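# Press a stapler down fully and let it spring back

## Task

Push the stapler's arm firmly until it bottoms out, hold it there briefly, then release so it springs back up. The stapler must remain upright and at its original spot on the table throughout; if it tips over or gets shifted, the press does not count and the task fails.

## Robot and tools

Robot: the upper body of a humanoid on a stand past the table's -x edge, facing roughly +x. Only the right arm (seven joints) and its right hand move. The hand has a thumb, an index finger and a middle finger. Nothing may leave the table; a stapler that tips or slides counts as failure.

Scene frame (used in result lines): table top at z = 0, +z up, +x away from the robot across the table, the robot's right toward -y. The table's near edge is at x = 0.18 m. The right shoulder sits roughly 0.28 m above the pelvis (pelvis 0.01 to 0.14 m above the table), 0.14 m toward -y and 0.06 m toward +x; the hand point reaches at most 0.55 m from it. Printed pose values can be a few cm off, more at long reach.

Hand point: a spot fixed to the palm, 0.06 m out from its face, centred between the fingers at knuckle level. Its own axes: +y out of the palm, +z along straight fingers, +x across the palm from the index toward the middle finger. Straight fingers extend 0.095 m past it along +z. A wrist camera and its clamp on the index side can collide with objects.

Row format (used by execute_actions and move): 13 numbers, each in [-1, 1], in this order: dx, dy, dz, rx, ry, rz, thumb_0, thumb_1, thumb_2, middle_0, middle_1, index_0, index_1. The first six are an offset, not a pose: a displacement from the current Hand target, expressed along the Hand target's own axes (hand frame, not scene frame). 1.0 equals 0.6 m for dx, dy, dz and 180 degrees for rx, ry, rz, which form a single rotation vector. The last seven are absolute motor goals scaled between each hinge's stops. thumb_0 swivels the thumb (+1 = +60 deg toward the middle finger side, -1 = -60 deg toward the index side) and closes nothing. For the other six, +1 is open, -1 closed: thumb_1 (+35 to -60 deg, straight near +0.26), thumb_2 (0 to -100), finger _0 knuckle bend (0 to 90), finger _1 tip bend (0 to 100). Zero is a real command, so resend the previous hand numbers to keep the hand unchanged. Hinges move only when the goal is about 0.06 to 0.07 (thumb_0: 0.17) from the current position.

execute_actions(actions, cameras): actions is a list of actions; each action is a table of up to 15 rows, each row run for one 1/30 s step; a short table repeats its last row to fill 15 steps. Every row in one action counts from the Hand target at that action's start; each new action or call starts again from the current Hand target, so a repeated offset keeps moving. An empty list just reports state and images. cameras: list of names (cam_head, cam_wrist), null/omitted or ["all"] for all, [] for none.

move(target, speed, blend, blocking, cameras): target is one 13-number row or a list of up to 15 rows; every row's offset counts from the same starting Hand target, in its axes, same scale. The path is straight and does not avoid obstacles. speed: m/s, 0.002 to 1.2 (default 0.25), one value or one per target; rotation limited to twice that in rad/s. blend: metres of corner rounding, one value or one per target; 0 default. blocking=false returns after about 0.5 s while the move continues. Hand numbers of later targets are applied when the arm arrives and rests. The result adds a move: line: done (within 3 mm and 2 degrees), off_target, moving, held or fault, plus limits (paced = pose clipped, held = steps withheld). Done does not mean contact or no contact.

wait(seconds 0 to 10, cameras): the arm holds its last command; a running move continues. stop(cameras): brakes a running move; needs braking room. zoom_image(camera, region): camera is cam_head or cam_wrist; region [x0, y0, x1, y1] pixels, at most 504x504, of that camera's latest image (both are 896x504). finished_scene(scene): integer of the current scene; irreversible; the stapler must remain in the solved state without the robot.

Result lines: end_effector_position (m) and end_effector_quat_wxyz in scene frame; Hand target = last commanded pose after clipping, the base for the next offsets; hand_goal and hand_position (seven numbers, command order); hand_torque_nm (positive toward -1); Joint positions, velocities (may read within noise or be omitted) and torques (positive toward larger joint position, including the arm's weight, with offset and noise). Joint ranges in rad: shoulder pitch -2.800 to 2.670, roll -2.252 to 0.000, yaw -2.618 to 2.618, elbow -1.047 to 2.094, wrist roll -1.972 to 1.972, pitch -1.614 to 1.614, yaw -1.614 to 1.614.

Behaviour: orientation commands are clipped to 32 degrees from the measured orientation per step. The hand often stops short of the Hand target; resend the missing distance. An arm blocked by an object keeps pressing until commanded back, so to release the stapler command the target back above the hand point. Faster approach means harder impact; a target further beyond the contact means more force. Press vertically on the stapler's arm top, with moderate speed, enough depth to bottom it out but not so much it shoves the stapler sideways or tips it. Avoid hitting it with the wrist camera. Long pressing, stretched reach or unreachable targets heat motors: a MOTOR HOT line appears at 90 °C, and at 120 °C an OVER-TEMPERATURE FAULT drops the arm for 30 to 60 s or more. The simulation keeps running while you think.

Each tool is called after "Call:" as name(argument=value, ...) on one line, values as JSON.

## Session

Call:
execute_actions(actions=[])

Scene clock: 0.00 s.
end_effector_position=(+0.2216, -0.3782, +0.1801) hand_goal=(+0.000, +0.263, +1.000, +1.000, +1.000, +1.000, +1.000) hand_position=(+0.000, +0.263, +1.000, +1.000, +1.000, +1.000, +1.000) hand_torque_nm=(+0.00, +0.00, +0.00, +0.00, +0.00, +0.00, +0.00) end_effector_quat_wxyz=(+0.646, +0.124, +0.418, -0.627)
Joint positions: [0.351 -0.455 -0.418 0.058 -0.192 -0.527 -1.089]
Joint velocities: within noise
Joint torques (N m): no reading
Hand target: +0.2216, -0.3782, +0.1801; +0.646, +0.124, +0.418, -0.627

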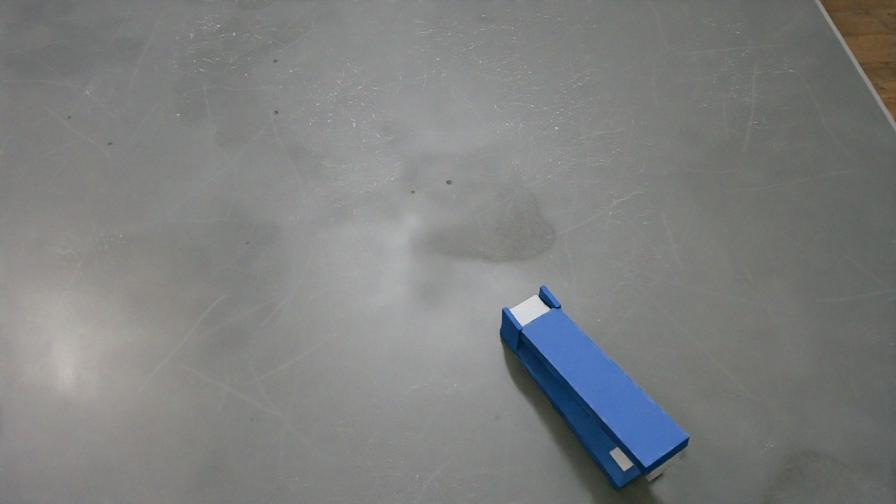

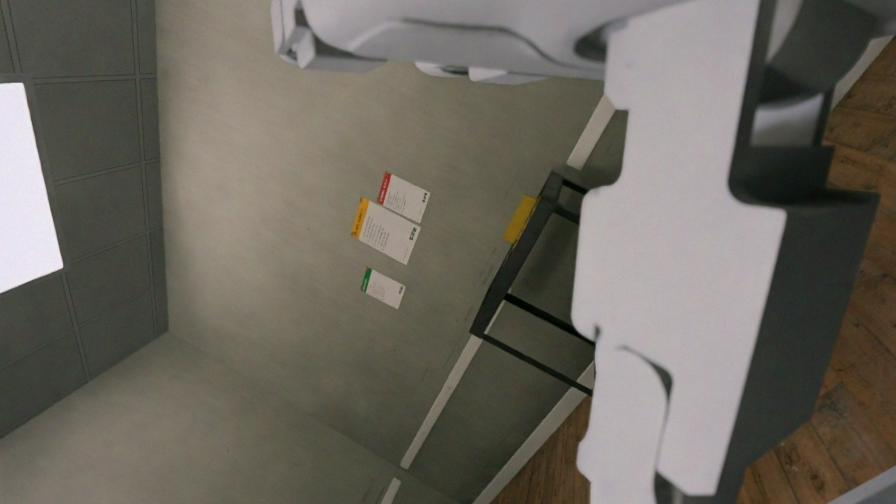

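Call:
move(target=[[-0.13,0.0,0.06,-0.1,0.01,0.05,0,0.263,1,-1,-1,-1,-1],[-0.5025,0.271,-0.135,-0.4835,0.0654,0.276,0,0.263,1,-1,-1,-1,-1]], blend=0.03)

Scene clock: 9.27 s.
end_effector_position=(+0.3788, -0.0841, +0.2790) hand_goal=(+0.000, +0.263, +1.000, -1.000, -1.000, -1.000, -1.000) hand_position=(+0.000, +0.263, +1.000, -0.943, -0.943, -0.943, -0.943) hand_torque_nm=(+0.00, +0.00, +0.00, +0.07, +0.08, +0.07, +0.08) end_effector_quat_wxyz=(+0.695, -0.133, +0.695, +0.130)
Joint positions: [-0.679 -0.952 0.252 -0.205 1.055 0.3 -0.127]
Joint torques (N m): [-5.96 -3 -1.82 -1.22 0.16 -1.23 0.07]
Hand target: +0.3798, -0.0801, +0.2803; +0.694, -0.135, +0.694, +0.135
Off the commanded pose: 0.004 m, 1 deg.
move: off_target

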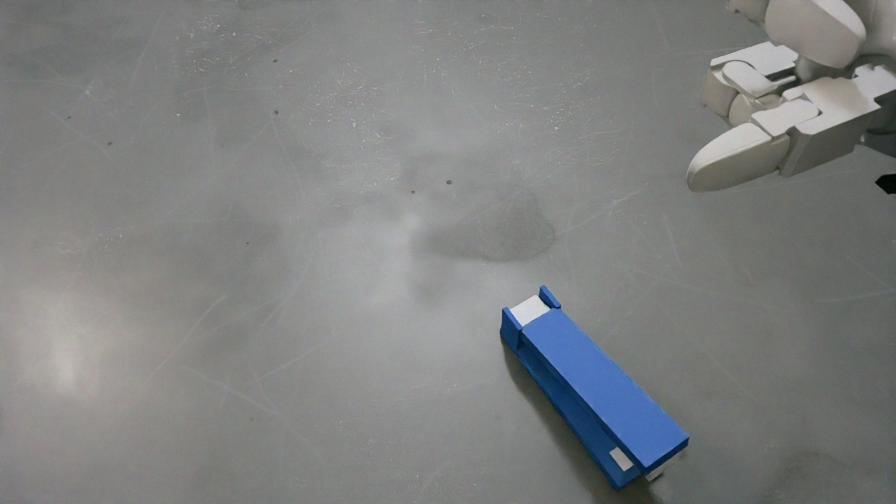

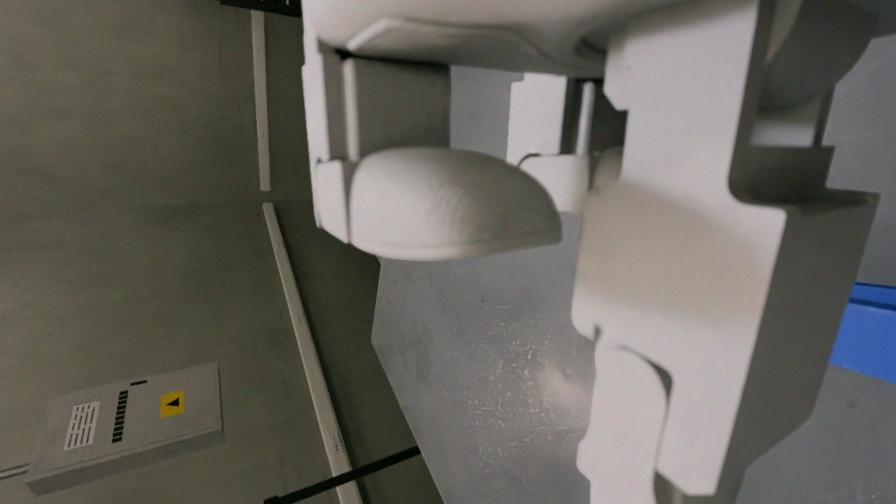

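Call:
move(target=[0.2,0.067,-0.143,-0.096,0.4935,-0.096,0,0.263,1,-1,-1,-1,-1])

Call:
zoom_image(camera="cam_head", region=[476, 184, 896, 504])

Scene clock: 14.77 s.
end_effector_position=(+0.2815, -0.0774, +0.1565) hand_goal=(+0.000, +0.263, +1.000, -1.000, -1.000, -1.000, -1.000) hand_position=(+0.000, +0.263, +1.000, -0.943, -0.943, -0.943, -0.943) hand_torque_nm=(+0.00, +0.00, +0.00, +0.07, +0.08, +0.07, +0.08) end_effector_quat_wxyz=(-0.009, -0.370, +0.929, +0.005)
Joint positions: [-1.545 -0.78 1.162 0.304 1.252 1.581 0.225]
Joint torques (N m): [-7.84 -1.83 -1.39 0.44 0 -0.15 0.27]
Hand target: +0.2853, -0.0752, +0.1603; +0.000, -0.375, +0.927, +0.000
Off the commanded pose: 0.006 m, 1 deg.
move: off_target

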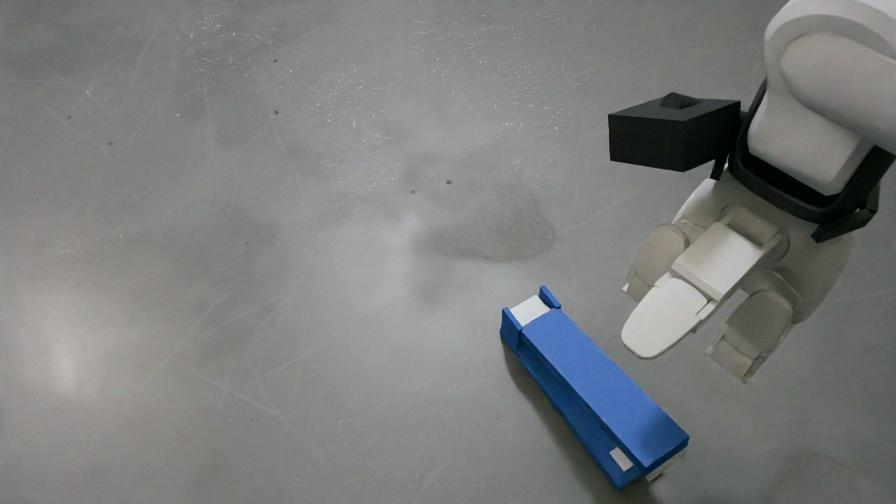

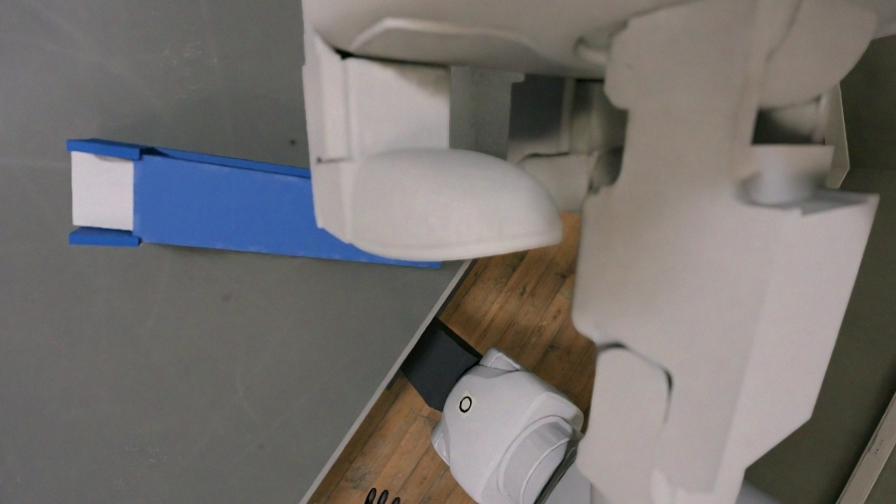

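Scaled by 1.200 (camera's finer frame: 1280x720).

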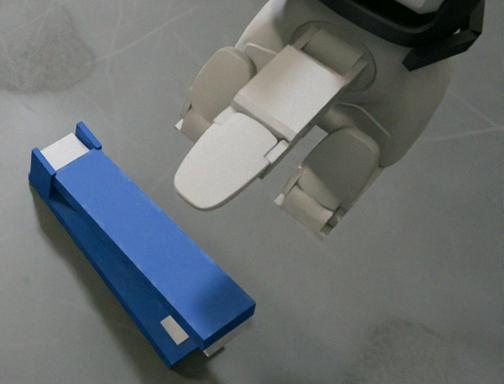

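Call:
move(target=[0,0.05,0.08,0,0,0,0,0.263,1,-1,-1,-1,-1])

Call:
zoom_image(camera="cam_head", region=[476, 184, 896, 504])

Scene clock: 18.37 s.
end_effector_position=(+0.2674, -0.0542, +0.1155) hand_goal=(+0.000, +0.263, +1.000, -1.000, -1.000, -1.000, -1.000) hand_position=(+0.000, +0.263, +1.000, -0.943, -0.943, -0.943, -0.943) hand_torque_nm=(+0.00, +0.00, +0.00, +0.07, +0.08, +0.07, +0.08) end_effector_quat_wxyz=(+0.007, -0.381, +0.925, -0.008)
Joint positions: [-1.357 -0.655 1.005 0.311 1.434 1.576 -0.216]
Joint torques (N m): [-4.43 -2.14 -2.08 -0.06 0.52 -0.23 0]
Hand target: +0.2644, -0.0537, +0.1122; +0.000, -0.375, +0.927, +0.000
Off the commanded pose: 0.004 m, 1 deg.
move: off_target

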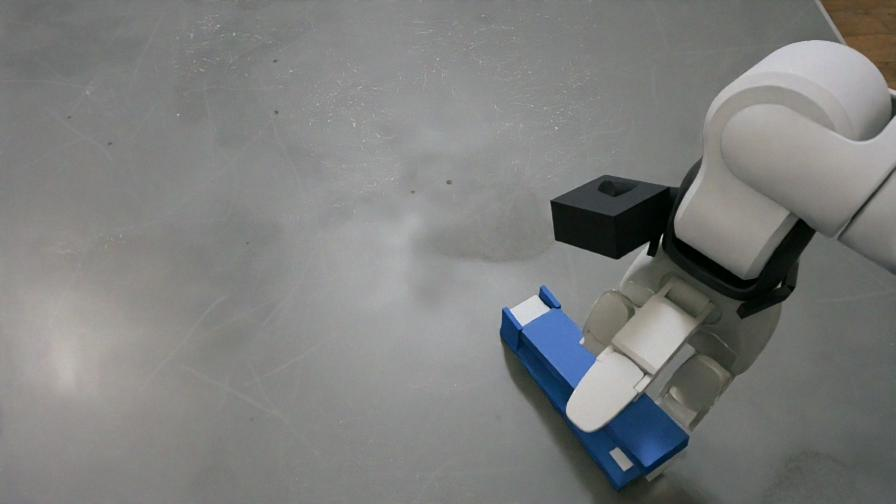

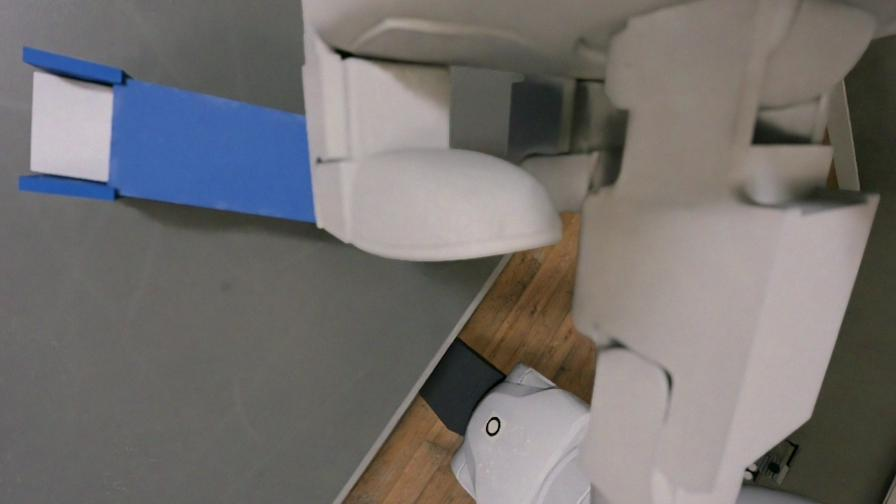

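Scaled by 1.200 (camera's finer frame: 1280x720).

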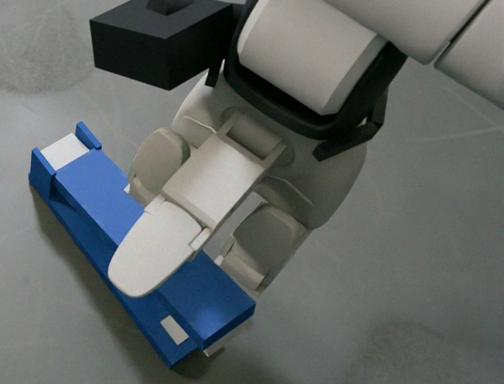

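Call:
move(target=[-0.015,0.01,0.06,0,0.03,0,0,0.263,1,-1,-1,-1,-1], speed=0.1)

Call:
zoom_image(camera="cam_head", region=[476, 184, 896, 504])

Scene clock: 21.13 s.
end_effector_position=(+0.2644, -0.0438, +0.0761) hand_goal=(+0.000, +0.263, +1.000, -1.000, -1.000, -1.000, -1.000) hand_position=(+0.000, +0.263, +1.000, -0.991, -0.943, -0.943, -0.943) hand_torque_nm=(+0.00, +0.00, +0.00, +0.01, +0.08, +0.07, +0.08) end_effector_quat_wxyz=(-0.048, -0.371, +0.927, -0.011)
Joint positions: [-1.364 -0.486 1.188 0.554 1.238 1.468 0.027]
Joint torques (N m): [-6.88 -1.39 -0.96 0.1 0.01 -0.06 0.12]
Hand target: +0.2667, -0.0431, +0.0762; -0.044, -0.375, +0.926, -0.018
Off the commanded pose: 0.002 m, 1 deg.
move: done

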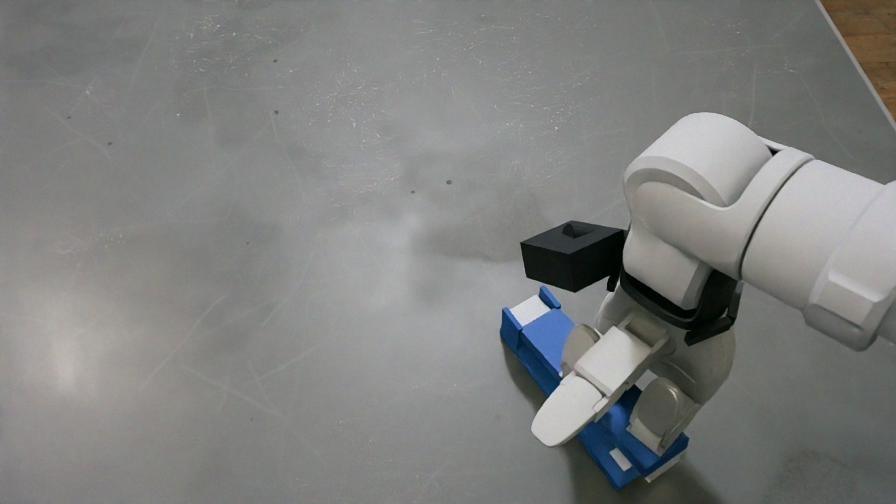

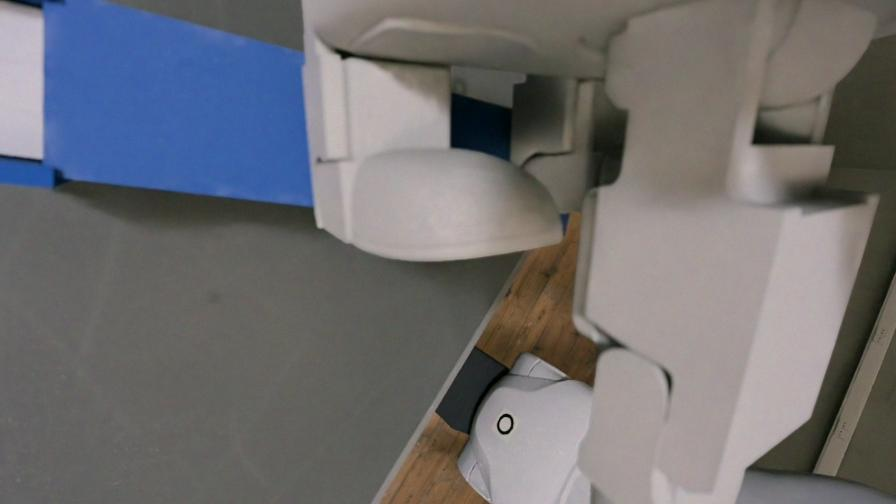

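Scaled by 1.200 (camera's finer frame: 1280x720).

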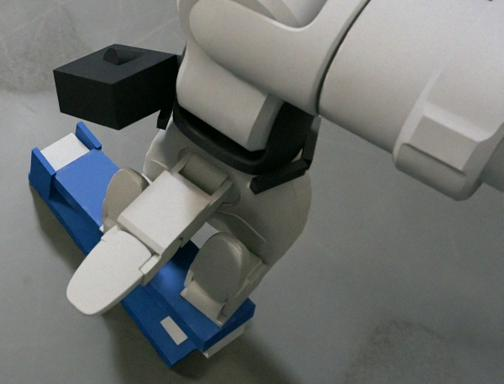

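Call:
move(target=[0.008,0.0,0.06,0,0.01,0,0,0.263,1,-1,-1,-1,-1], speed=0.08)

Call:
zoom_image(camera="cam_head", region=[476, 184, 896, 504])

Scene clock: 23.47 s.
end_effector_position=(+0.2703, -0.0433, +0.0579) hand_goal=(+0.000, +0.263, +1.000, -1.000, -1.000, -1.000, -1.000) hand_position=(+0.000, +0.263, +1.000, -0.997, -0.943, -0.998, -0.943) hand_torque_nm=(+0.00, +0.00, +0.00, +0.00, +0.08, +0.00, +0.08) end_effector_quat_wxyz=(-0.044, -0.368, +0.929, -0.009)
Joint positions: [-1.364 -0.43 1.289 0.672 1.153 1.348 0.159]
Joint torques (N m): [-3.19 -0.4 0.22 0.93 -0.45 -0.67 -0.58]
Hand target: +0.2608, -0.0489, +0.0409; -0.058, -0.374, +0.925, -0.024
Off the commanded pose: 0.020 m, 3 deg.
move: off_target

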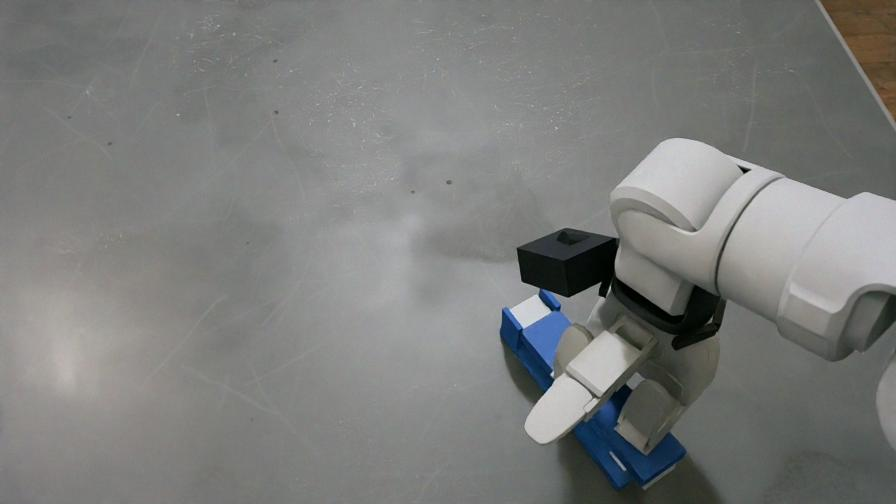

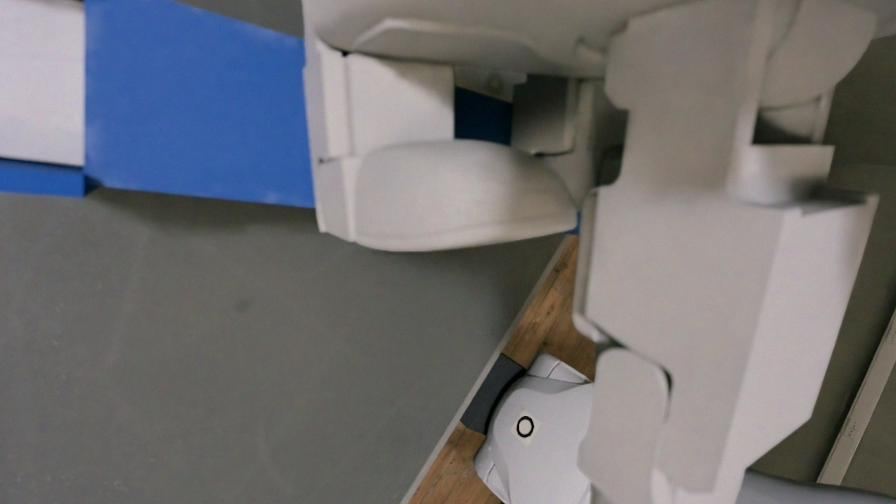

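Scaled by 1.200 (camera's finer frame: 1280x720).

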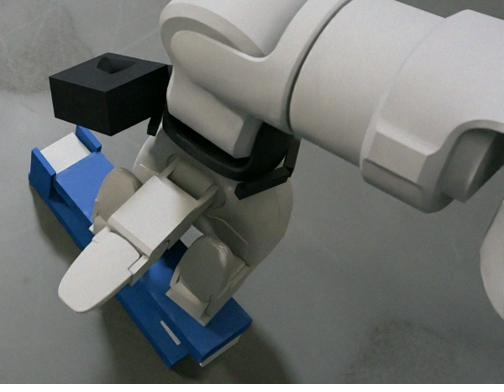

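Call:
move(target=[0.01,0.0,0.06,0,0.01,0,0,0.263,1,-1,-1,-1,-1], speed=0.08)

Call:
zoom_image(camera="cam_head", region=[476, 184, 896, 504])

Scene clock: 25.50 s.
end_effector_position=(+0.2801, -0.0380, +0.0483) hand_goal=(+0.000, +0.263, +1.000, -1.000, -1.000, -1.000, -1.000) hand_position=(+0.000, +0.263, +1.000, -0.997, -0.943, -0.999, -0.943) hand_torque_nm=(+0.00, +0.00, +0.00, +0.00, +0.08, +0.00, +0.08) end_effector_quat_wxyz=(-0.026, -0.371, +0.928, -0.002)
Joint positions: [-1.38 -0.368 1.366 0.795 1.106 1.234 0.26]
Joint torques (N m): [1.78 0.06 1.87 2.38 -0.8 -0.97 -1.45]
Hand target: +0.2533, -0.0562, +0.0059; -0.073, -0.374, +0.924, -0.030
Off the commanded pose: 0.053 m, 6 deg.
move: off_target

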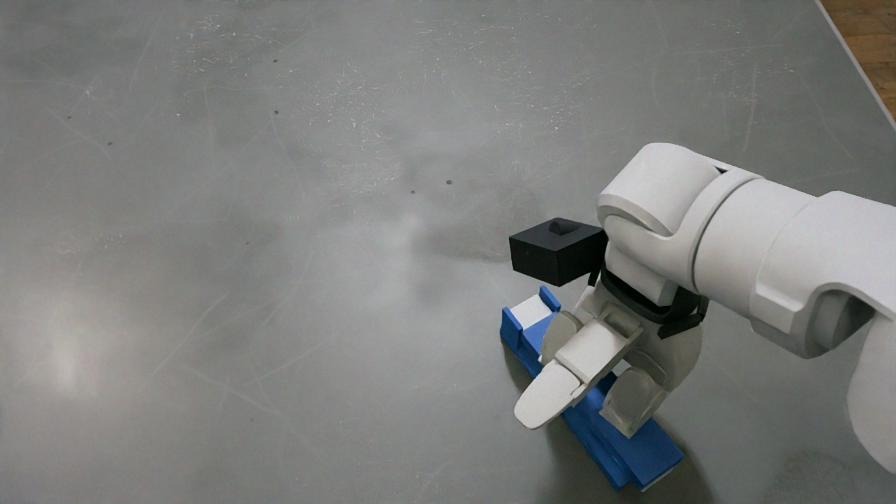

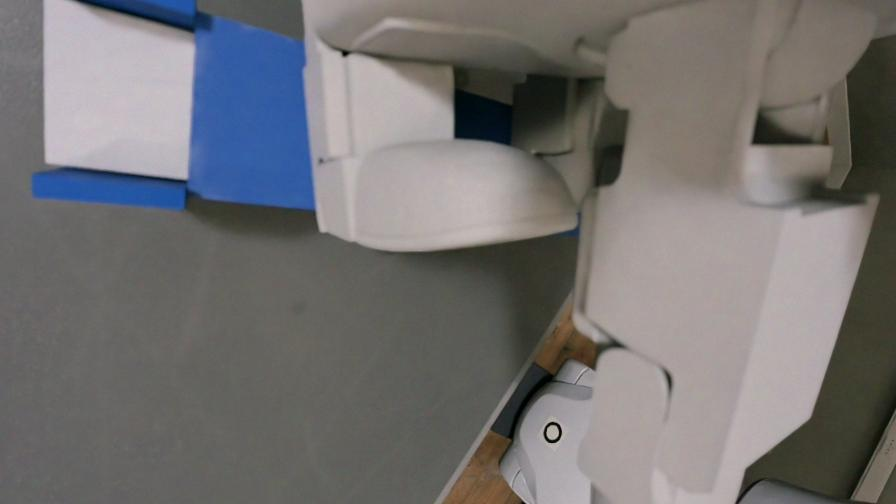

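Scaled by 1.200 (camera's finer frame: 1280x720).

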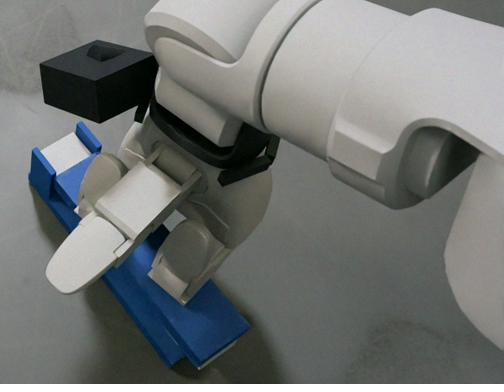

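Call:
move(target=[0.015,0.0,0.03,0,0,0,0,0.263,1,-1,-1,-1,-1], speed=0.08)

Call:
zoom_image(camera="cam_head", region=[476, 264, 716, 504])

Scene clock: 27.47 s.
end_effector_position=(+0.2805, -0.0397, +0.0452) hand_goal=(+0.000, +0.263, +1.000, -1.000, -1.000, -1.000, -1.000) hand_position=(+0.000, +0.263, +1.000, -0.997, -0.943, -1.000, -0.943) hand_torque_nm=(+0.00, +0.00, +0.00, +0.00, +0.08, +0.00, +0.08) end_effector_quat_wxyz=(-0.011, -0.378, +0.926, +0.001)
Joint positions: [-1.363 -0.394 1.366 0.758 1.113 1.198 0.239]
Joint torques (N m): [4.57 -0.49 2.22 2.18 -0.63 -1.11 -2.4]
Hand target: +0.2449, -0.0643, -0.0105; -0.073, -0.374, +0.924, -0.030
Off the commanded pose: 0.071 m, 8 deg.
move: off_target

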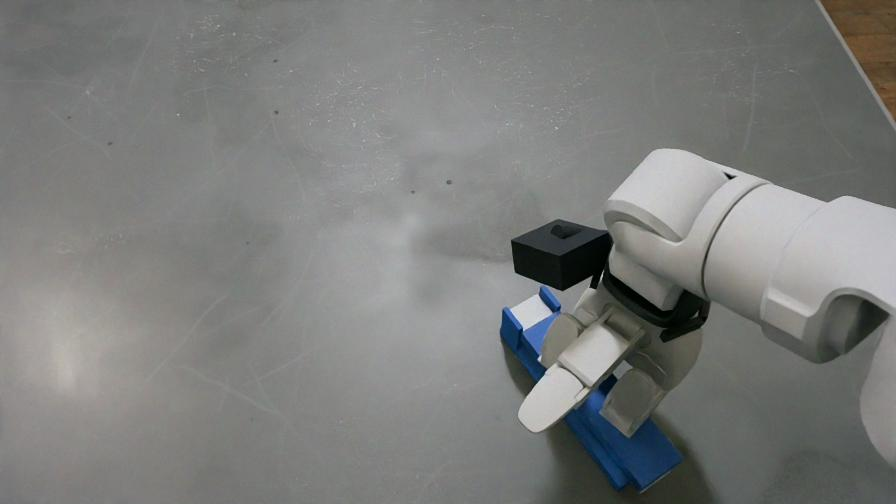

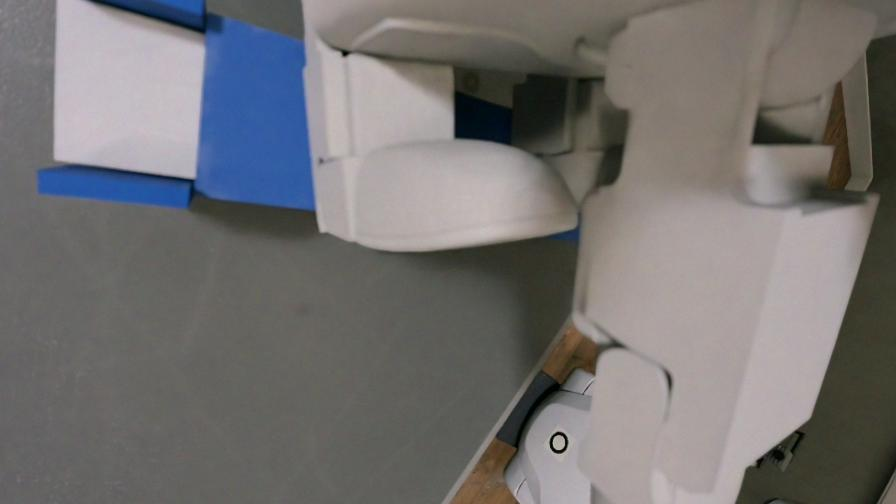

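Scaled by 2.100 (camera's finer frame: 1280x720).

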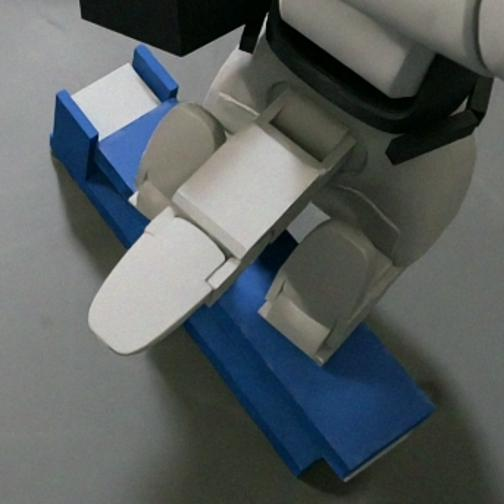

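Call:
move(target=[0.01,0.0,0.022,0,0,0,0,0.263,1,-1,-1,-1,-1], speed=0.08)

Call:
zoom_image(camera="cam_head", region=[476, 264, 716, 504])

Scene clock: 29.30 s.
end_effector_position=(+0.2794, -0.0402, +0.0427) hand_goal=(+0.000, +0.263, +1.000, -1.000, -1.000, -1.000, -1.000) hand_position=(+0.000, +0.263, +1.000, -0.998, -0.943, -1.000, -0.943) hand_torque_nm=(+0.00, +0.00, +0.00, +0.00, +0.08, +0.00, +0.08) end_effector_quat_wxyz=(+0.001, -0.383, +0.924, +0.004)
Joint positions: [-1.348 -0.418 1.365 0.717 1.131 1.172 0.206]
Joint torques (N m): [6.11 -0.4 2.9 3.86 -0.78 -1.41 -2.24]
Hand target: +0.2391, -0.0699, -0.0226; -0.073, -0.374, +0.924, -0.030
Off the commanded pose: 0.082 m, 9 deg.
move: off_target

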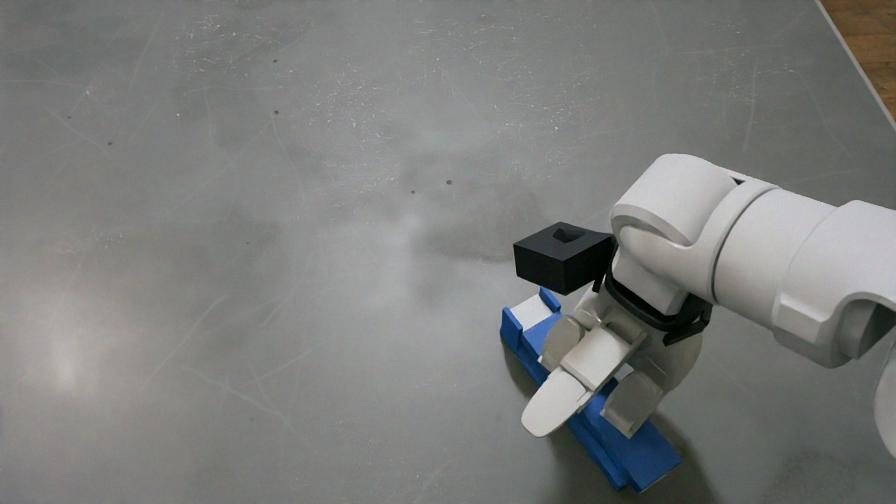

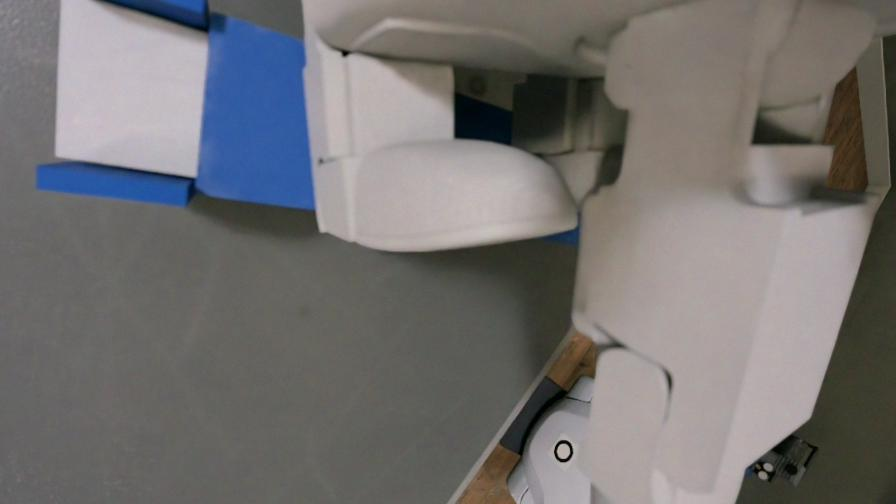

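Scaled by 2.100 (camera's finer frame: 1280x720).

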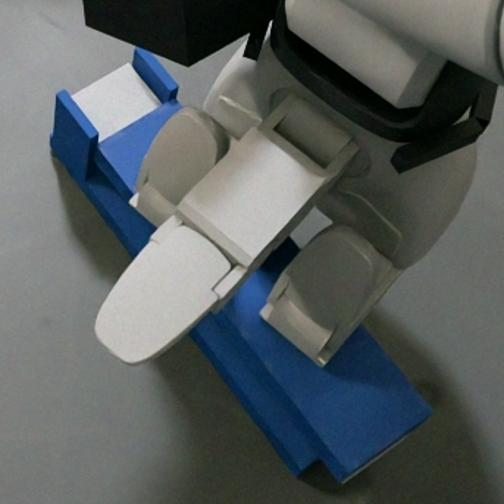

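Call:
move(target=[[-0.04,0.01,-0.10,0,-0.01,0,0,0.263,1,-1,-1,-1,-1],[-0.008,-0.008,-0.183,0,0,0,0,0.263,1,-1,-1,-1,-1]], speed=0.12)

Call:
zoom_image(camera="cam_head", region=[476, 264, 716, 504])

Scene clock: 33.03 s.
end_effector_position=(+0.2561, -0.0599, +0.0811) hand_goal=(+0.000, +0.263, +1.000, -1.000, -1.000, -1.000, -1.000) hand_position=(+0.000, +0.263, +1.000, -0.999, -0.943, -1.000, -0.943) hand_torque_nm=(+0.00, +0.00, +0.00, +0.00, +0.08, +0.00, +0.08) end_effector_quat_wxyz=(-0.079, -0.373, +0.924, -0.032)
Joint positions: [-1.396 -0.535 1.256 0.518 1.325 1.514 -0.006]
Joint torques (N m): [-6.71 -2.47 -1.96 -1.09 0.4 0.34 0.01]
Hand target: +0.2582, -0.0580, +0.0851; -0.073, -0.374, +0.924, -0.030
Off the commanded pose: 0.005 m, 1 deg.
move: off_target

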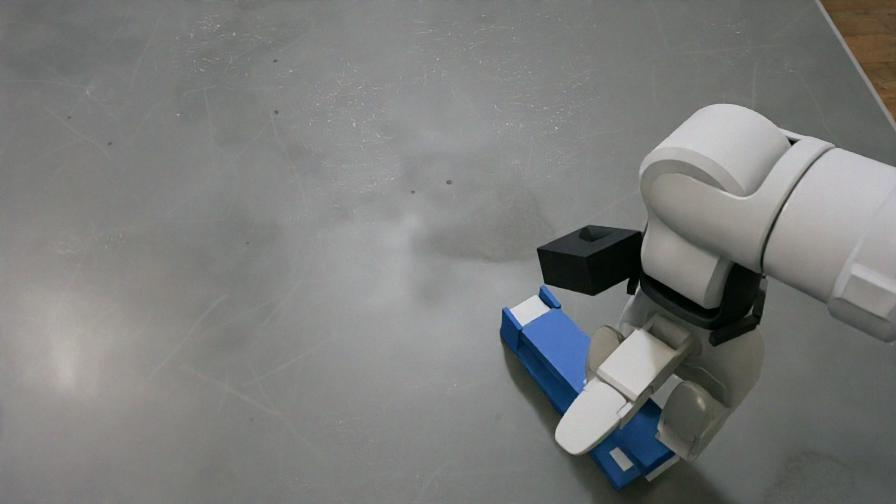

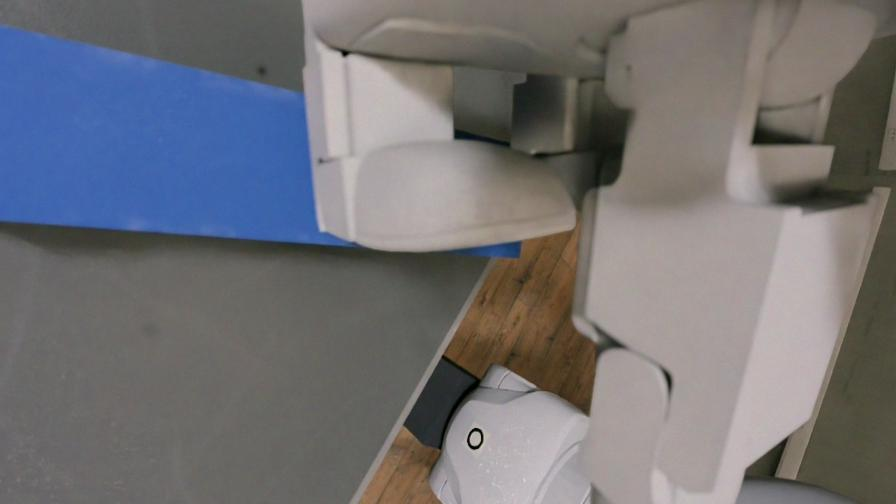

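Scaled by 2.100 (camera's finer frame: 1280x720).

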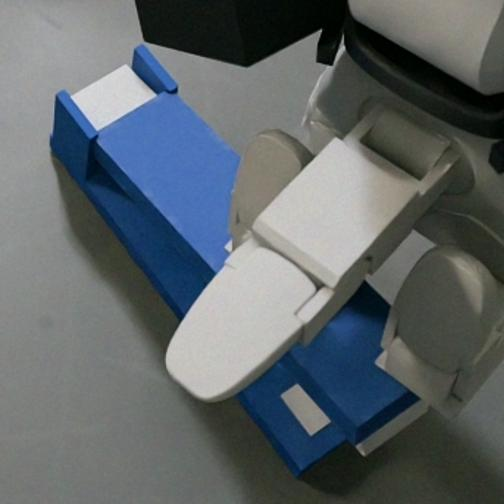

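Call:
move(target=[[-0.02,0.01,0.02,0,0,0,0,0.263,1,-1,-1,-1,-1],[-0.005,0.009,0.085,0,0.01,0,0,0.263,1,-1,-1,-1,-1]], speed=0.08)

Call:
zoom_image(camera="cam_head", region=[476, 264, 716, 504])

Scene clock: 35.67 s.
end_effector_position=(+0.2668, -0.0461, +0.0584) hand_goal=(+0.000, +0.263, +1.000, -1.000, -1.000, -1.000, -1.000) hand_position=(+0.000, +0.263, +1.000, -0.999, -0.943, -1.000, -0.943) hand_torque_nm=(+0.00, +0.00, +0.00, +0.00, +0.08, +0.00, +0.08) end_effector_quat_wxyz=(-0.057, -0.371, +0.927, -0.016)
Joint positions: [-1.396 -0.432 1.367 0.68 1.226 1.341 0.151]
Joint torques (N m): [-1.49 -0.54 0.83 1.44 -0.44 -0.28 -0.8]
Hand target: +0.2509, -0.0576, +0.0343; -0.088, -0.373, +0.923, -0.036
Off the commanded pose: 0.031 m, 4 deg.
move: off_target

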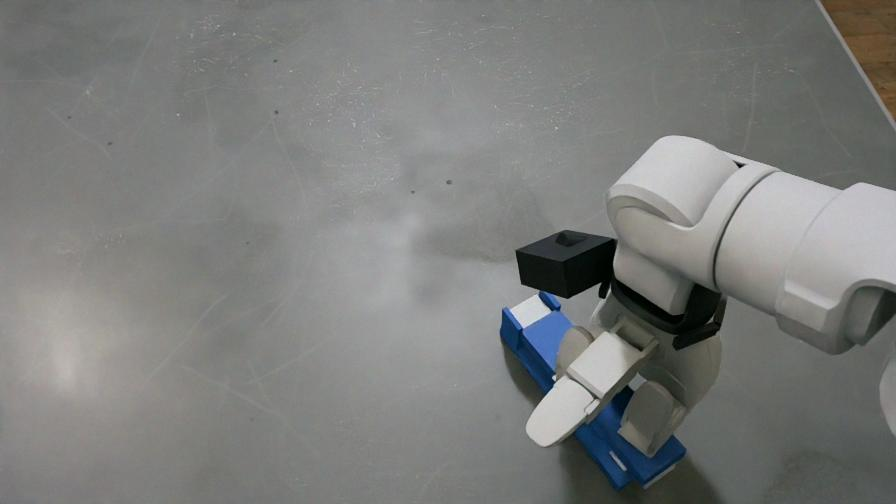

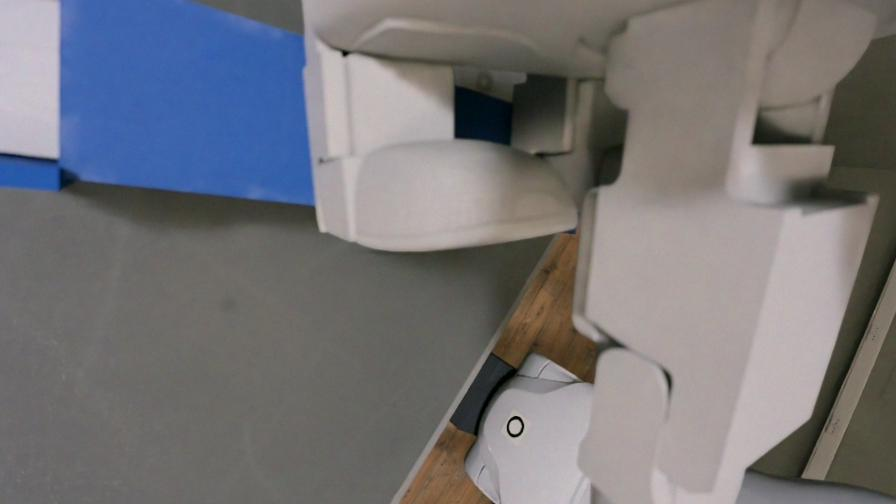

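Scaled by 2.100 (camera's finer frame: 1280x720).

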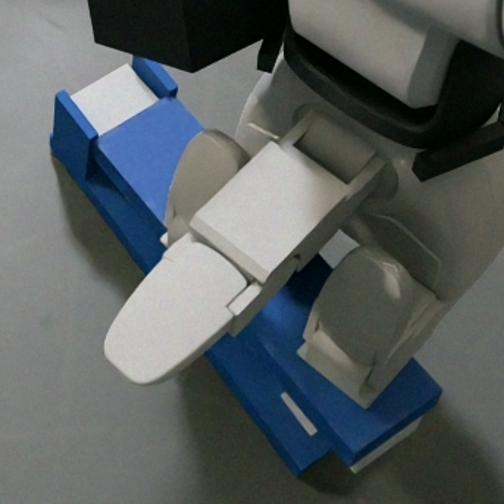

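Call:
move(target=[0.022,0.0,0.055,0,0.0,0,0,0.263,1,-1,-1,-1,-1], speed=0.08)

Call:
zoom_image(camera="cam_head", region=[476, 264, 716, 504])

Scene clock: 37.77 s.
end_effector_position=(+0.2677, -0.0469, +0.0491) hand_goal=(+0.000, +0.263, +1.000, -1.000, -1.000, -1.000, -1.000) hand_position=(+0.000, +0.263, +1.000, -0.999, -0.943, -1.000, -0.943) hand_torque_nm=(+0.00, +0.00, +0.00, +0.00, +0.08, +0.00, +0.08) end_effector_quat_wxyz=(-0.031, -0.375, +0.926, -0.002)
Joint positions: [-1.355 -0.463 1.369 0.645 1.226 1.254 0.135]
Joint torques (N m): [2.52 -0.9 2.19 1.69 -0.67 -0.44 -1.82]
Hand target: +0.2371, -0.0710, +0.0044; -0.088, -0.373, +0.923, -0.036
Off the commanded pose: 0.059 m, 8 deg.
move: off_target

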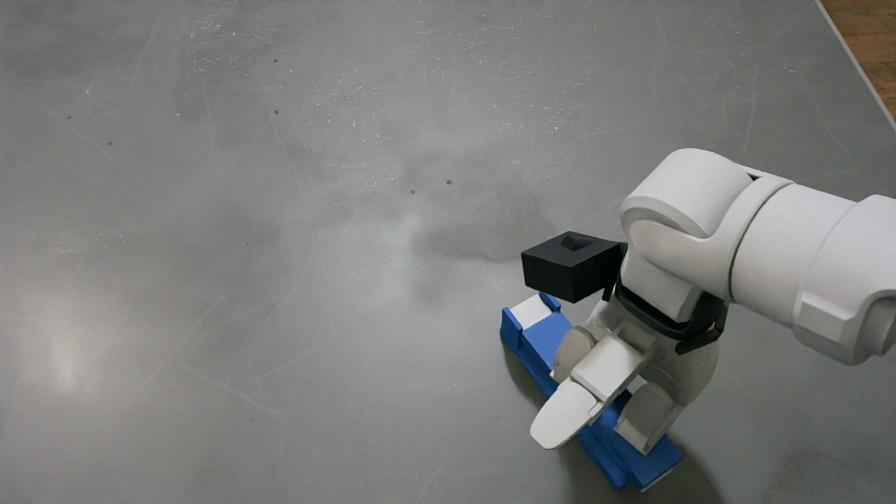

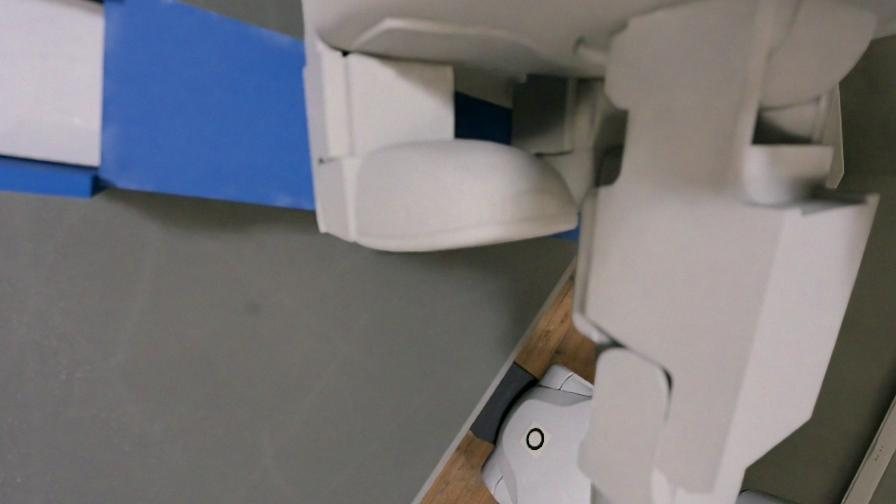

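Scaled by 2.100 (camera's finer frame: 1280x720).

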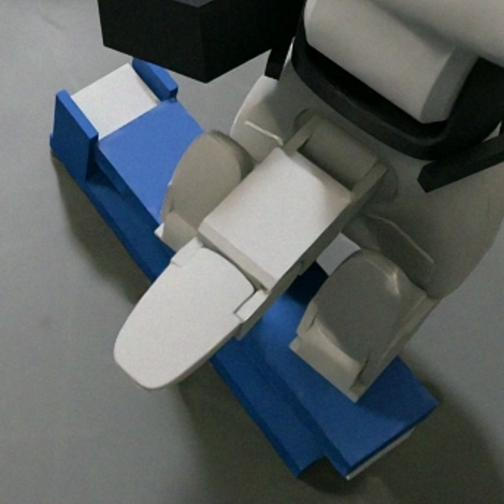

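Call:
move(target=[0.01,0.0,0.04,0,0.0,0,0,0.263,1,-1,-1,-1,-1], speed=0.08)

Call:
zoom_image(camera="cam_head", region=[476, 264, 716, 504])

Scene clock: 39.70 s.
end_effector_position=(+0.2690, -0.0463, +0.0440) hand_goal=(+0.000, +0.263, +1.000, -1.000, -1.000, -1.000, -1.000) hand_position=(+0.000, +0.263, +1.000, -0.999, -0.943, -1.000, -0.943) hand_torque_nm=(+0.00, +0.00, +0.00, +0.00, +0.08, +0.00, +0.08) end_effector_quat_wxyz=(-0.011, -0.379, +0.925, +0.011)
Joint positions: [-1.336 -0.483 1.385 0.628 1.23 1.182 0.139]
Joint torques (N m): [4.92 0 3.5 4.34 -1.07 -0.6 -2.13]
Hand target: +0.2296, -0.0783, -0.0181; -0.088, -0.373, +0.923, -0.036
Off the commanded pose: 0.080 m, 10 deg.
move: off_target

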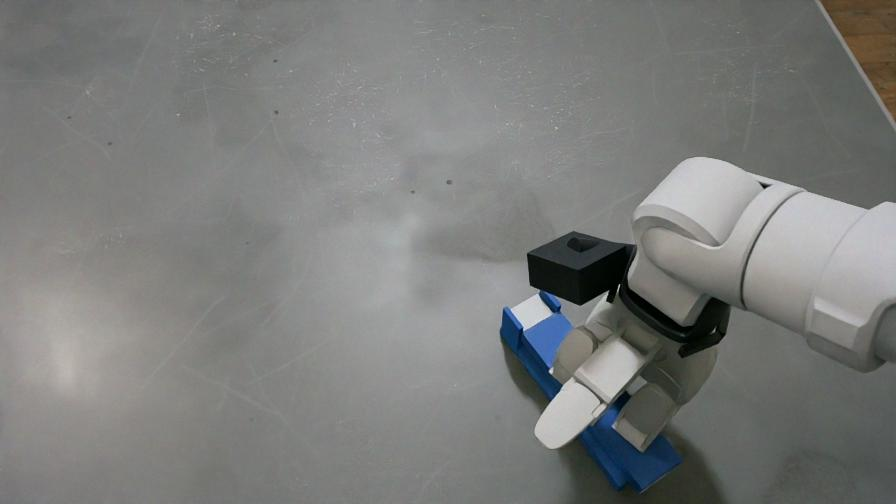

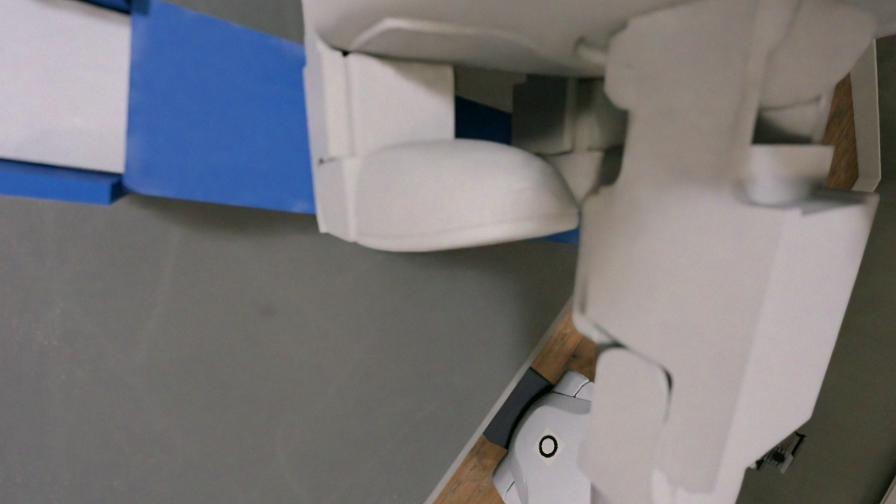

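Scaled by 2.100 (camera's finer frame: 1280x720).

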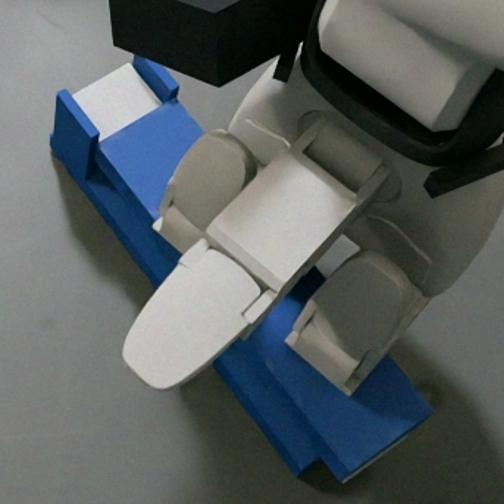

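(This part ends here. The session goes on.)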